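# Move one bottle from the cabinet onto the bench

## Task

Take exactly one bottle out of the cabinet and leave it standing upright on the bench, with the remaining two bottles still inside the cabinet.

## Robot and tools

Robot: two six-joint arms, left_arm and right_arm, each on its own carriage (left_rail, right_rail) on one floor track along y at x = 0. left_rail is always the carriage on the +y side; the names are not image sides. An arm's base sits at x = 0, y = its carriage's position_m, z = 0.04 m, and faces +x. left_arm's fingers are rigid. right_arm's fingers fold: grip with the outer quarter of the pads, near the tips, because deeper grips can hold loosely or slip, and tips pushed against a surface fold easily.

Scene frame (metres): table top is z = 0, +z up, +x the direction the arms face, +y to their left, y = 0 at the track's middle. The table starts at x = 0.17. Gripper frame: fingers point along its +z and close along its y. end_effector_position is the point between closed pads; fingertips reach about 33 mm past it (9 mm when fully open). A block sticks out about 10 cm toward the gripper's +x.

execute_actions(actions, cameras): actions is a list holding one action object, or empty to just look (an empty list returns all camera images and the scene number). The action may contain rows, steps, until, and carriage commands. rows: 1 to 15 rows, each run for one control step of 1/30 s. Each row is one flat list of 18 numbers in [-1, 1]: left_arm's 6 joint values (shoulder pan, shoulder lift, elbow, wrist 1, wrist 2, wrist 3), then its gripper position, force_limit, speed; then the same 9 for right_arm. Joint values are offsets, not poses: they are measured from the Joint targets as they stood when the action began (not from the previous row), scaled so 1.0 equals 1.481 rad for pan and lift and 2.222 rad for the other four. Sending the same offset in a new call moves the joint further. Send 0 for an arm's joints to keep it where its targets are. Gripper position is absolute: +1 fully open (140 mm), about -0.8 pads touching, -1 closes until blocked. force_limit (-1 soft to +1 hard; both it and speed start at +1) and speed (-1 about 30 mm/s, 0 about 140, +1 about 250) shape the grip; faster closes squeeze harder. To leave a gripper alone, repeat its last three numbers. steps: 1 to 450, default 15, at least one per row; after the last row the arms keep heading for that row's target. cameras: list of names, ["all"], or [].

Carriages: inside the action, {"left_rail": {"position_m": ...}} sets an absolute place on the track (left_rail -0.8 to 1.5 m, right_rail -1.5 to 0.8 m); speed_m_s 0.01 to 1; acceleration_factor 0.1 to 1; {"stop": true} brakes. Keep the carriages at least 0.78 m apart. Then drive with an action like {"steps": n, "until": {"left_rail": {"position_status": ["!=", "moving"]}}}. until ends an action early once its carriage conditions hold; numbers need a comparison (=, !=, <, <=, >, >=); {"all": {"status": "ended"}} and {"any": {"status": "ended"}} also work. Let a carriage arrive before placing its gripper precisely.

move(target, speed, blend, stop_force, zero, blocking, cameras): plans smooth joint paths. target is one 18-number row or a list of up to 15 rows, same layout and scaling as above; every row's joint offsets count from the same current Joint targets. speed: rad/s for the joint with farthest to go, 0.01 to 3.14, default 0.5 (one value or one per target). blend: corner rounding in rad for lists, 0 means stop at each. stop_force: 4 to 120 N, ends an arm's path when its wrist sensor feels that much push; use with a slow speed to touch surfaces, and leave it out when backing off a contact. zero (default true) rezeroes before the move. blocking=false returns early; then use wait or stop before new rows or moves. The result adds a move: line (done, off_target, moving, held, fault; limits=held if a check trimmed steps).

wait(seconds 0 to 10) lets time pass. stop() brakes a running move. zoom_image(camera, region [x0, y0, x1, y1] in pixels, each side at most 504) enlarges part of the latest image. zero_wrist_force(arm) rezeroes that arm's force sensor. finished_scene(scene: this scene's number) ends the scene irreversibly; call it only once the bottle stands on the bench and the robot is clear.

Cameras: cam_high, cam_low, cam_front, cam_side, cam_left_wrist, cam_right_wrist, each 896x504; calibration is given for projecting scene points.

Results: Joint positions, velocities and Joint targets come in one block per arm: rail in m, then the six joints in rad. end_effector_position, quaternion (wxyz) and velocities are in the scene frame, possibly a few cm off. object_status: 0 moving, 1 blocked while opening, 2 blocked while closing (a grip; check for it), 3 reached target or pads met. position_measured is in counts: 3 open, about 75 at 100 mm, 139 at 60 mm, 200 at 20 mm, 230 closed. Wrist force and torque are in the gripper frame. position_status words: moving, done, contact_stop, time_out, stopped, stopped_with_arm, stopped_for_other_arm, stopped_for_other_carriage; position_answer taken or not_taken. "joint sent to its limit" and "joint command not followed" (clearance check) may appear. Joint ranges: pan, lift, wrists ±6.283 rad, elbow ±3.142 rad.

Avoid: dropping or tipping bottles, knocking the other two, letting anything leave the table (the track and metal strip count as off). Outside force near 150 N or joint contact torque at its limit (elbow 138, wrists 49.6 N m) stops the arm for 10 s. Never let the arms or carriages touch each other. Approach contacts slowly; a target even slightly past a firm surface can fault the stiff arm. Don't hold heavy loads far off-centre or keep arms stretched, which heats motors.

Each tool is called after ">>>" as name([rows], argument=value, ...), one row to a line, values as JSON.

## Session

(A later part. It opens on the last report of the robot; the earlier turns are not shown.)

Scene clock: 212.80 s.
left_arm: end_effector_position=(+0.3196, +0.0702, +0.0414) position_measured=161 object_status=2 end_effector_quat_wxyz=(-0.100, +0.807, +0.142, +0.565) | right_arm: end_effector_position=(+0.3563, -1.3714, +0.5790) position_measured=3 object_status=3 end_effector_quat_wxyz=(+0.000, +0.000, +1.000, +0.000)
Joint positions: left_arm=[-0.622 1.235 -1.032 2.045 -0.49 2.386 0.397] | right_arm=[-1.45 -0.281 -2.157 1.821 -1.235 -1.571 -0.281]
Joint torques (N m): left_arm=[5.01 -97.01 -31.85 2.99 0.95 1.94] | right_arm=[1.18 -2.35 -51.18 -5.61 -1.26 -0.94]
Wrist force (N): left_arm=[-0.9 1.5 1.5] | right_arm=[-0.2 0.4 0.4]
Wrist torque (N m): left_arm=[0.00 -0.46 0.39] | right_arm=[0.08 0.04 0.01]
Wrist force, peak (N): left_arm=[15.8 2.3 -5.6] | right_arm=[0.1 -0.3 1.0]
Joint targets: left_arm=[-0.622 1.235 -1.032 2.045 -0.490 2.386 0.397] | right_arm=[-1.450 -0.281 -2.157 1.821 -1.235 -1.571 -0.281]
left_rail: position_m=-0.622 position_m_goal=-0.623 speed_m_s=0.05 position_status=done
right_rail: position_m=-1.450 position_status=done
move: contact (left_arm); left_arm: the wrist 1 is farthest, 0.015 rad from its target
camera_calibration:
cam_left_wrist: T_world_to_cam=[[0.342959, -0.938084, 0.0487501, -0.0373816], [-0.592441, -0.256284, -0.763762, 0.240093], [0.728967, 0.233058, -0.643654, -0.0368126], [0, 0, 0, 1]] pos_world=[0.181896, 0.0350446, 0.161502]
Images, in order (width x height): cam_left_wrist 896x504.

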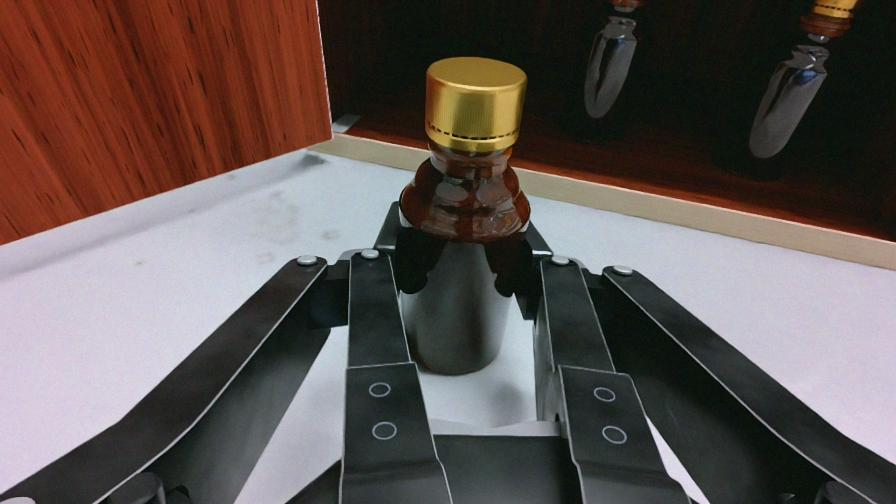

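>>> execute_actions([
  {"rows":[[0,0,0,0,0,0,-0.2,-0.5,-1,0,0,0,0,0,0,1,1,1]],"steps":20},
])

>>> execute_actions([
  {"rows":[[0,0,0,0,0,0,0.5,-0.5,-1,0,0,0,0,0,0,1,1,1]],"steps":60},
])

>>> move(target=[0,-0.1405,-0.0247,0.1180,0,0,0.5,-0.5,-1,0,0,0,0,0,0,1,1,1], speed=0.15, cameras=["cam_left_wrist"])

Scene clock: 221.77 s.
left_arm: end_effector_position=(+0.3196, +0.0702, +0.0415) position_measured=154 object_status=3 end_effector_quat_wxyz=(-0.100, +0.807, +0.142, +0.565) | right_arm: end_effector_position=(+0.3563, -1.3714, +0.5790) position_measured=3 object_status=3 end_effector_quat_wxyz=(+0.000, +0.000, +1.000, +0.000)
Joint positions: left_arm=[-0.623 1.235 -1.032 2.045 -0.49 2.386 0.397] | right_arm=[-1.45 -0.281 -2.157 1.821 -1.235 -1.571 -0.281]
Joint torques (N m): left_arm=[-2.54 -88.42 -24.97 1.64 2.35 -2] | right_arm=[1.73 -2.96 -50.82 -5.57 -1.16 -1.09]
Wrist force (N): left_arm=[1.4 0.9 0.4] | right_arm=[-0.2 -0.2 0.3]
Wrist torque (N m): left_arm=[-0.15 -0.46 0.40] | right_arm=[-0.05 0.04 0.01]
Wrist force, peak (N): left_arm=[-1.1 1.7 1.7] | right_arm=[-0.6 -0.2 0.9]
Joint targets: left_arm=[-0.622 1.235 -1.032 2.045 -0.490 2.386 0.397] | right_arm=[-1.450 -0.281 -2.157 1.821 -1.235 -1.571 -0.281]
left_rail: position_m=-0.623 speed_m_s=0.05 position_status=done
right_rail: position_m=-1.450 position_status=done

Scene clock: 223.97 s.
left_arm: end_effector_position=(+0.3196, +0.0702, +0.0414) position_measured=66 object_status=3 end_effector_quat_wxyz=(-0.100, +0.807, +0.142, +0.565) | right_arm: end_effector_position=(+0.3563, -1.3714, +0.5790) position_measured=3 object_status=3 end_effector_quat_wxyz=(+0.000, +0.000, +1.000, +0.000)
Joint positions: left_arm=[-0.623 1.235 -1.032 2.045 -0.49 2.386 0.397] | right_arm=[-1.45 -0.281 -2.157 1.821 -1.235 -1.571 -0.281]
Joint torques (N m): left_arm=[-5.09 -72.12 -15.73 1.25 2.55 -2.6] | right_arm=[0.94 -5.64 -50.51 -5.46 -1.16 -0.95]
Wrist force (N): left_arm=[1.1 0.8 0.4] | right_arm=[0.0 0.2 0.3]
Wrist torque (N m): left_arm=[-0.18 -0.36 0.40] | right_arm=[0.04 -0.01 0.00]
Wrist force, peak (N): left_arm=[2.0 1.5 0.2] | right_arm=[0.1 0.6 0.6]
Joint targets: left_arm=[-0.622 1.235 -1.032 2.045 -0.490 2.386 0.397] | right_arm=[-1.450 -0.281 -2.157 1.821 -1.235 -1.571 -0.281]
left_rail: position_m=-0.623 speed_m_s=0.05 position_status=done
right_rail: position_m=-1.450 position_status=done

Scene clock: 226.27 s.
left_arm: end_effector_position=(+0.3198, +0.0706, +0.1902) position_measured=66 object_status=3 end_effector_quat_wxyz=(-0.100, +0.807, +0.142, +0.565) | right_arm: end_effector_position=(+0.3563, -1.3714, +0.5790) position_measured=3 object_status=3 end_effector_quat_wxyz=(+0.000, +0.000, +1.000, +0.000)
Joint positions: left_arm=[-0.623 1.235 -1.24 1.99 -0.228 2.386 0.397] | right_arm=[-1.45 -0.281 -2.157 1.821 -1.235 -1.571 -0.281]
Joint torques (N m): left_arm=[-6.07 -85.11 -39.43 3.2 2.12 -3.03] | right_arm=[2.64 -2.67 -51.83 -5.4 -1.22 -0.66]
Wrist force (N): left_arm=[1.5 1.1 0.0] | right_arm=[-0.3 0.0 0.2]
Wrist torque (N m): left_arm=[-0.11 -0.43 0.44] | right_arm=[-0.02 0.07 0.00]
Wrist force, peak (N): left_arm=[2.3 1.3 0.2] | right_arm=[-0.3 0.4 0.8]
Joint targets: left_arm=[-0.622 1.235 -1.240 1.990 -0.228 2.386 0.397] | right_arm=[-1.450 -0.281 -2.157 1.821 -1.235 -1.571 -0.281]
left_rail: position_m=-0.623 speed_m_s=0.05 position_status=done
right_rail: position_m=-1.450 position_status=done
move: done
camera_calibration:
cam_left_wrist: T_world_to_cam=[[0.342867, -0.938148, 0.0481768, -0.0442874], [-0.59223, -0.255684, -0.764127, 0.353904], [0.729182, 0.233462, -0.643264, 0.0586708], [0, 0, 0, 1]] pos_world=[0.181995, 0.0352419, 0.310302]
Images, in order (width x height): cam_left_wrist 896x504.

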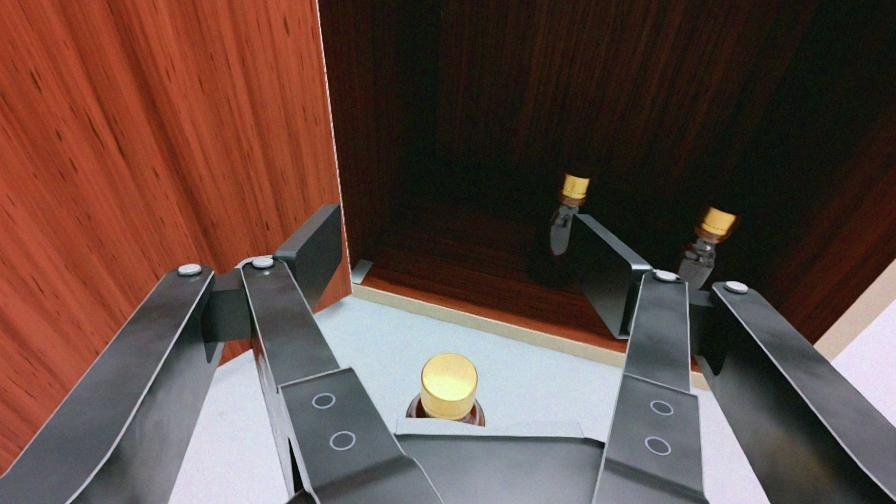

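>>> finished_scene(scene=2)

The scene is finished: the task was done.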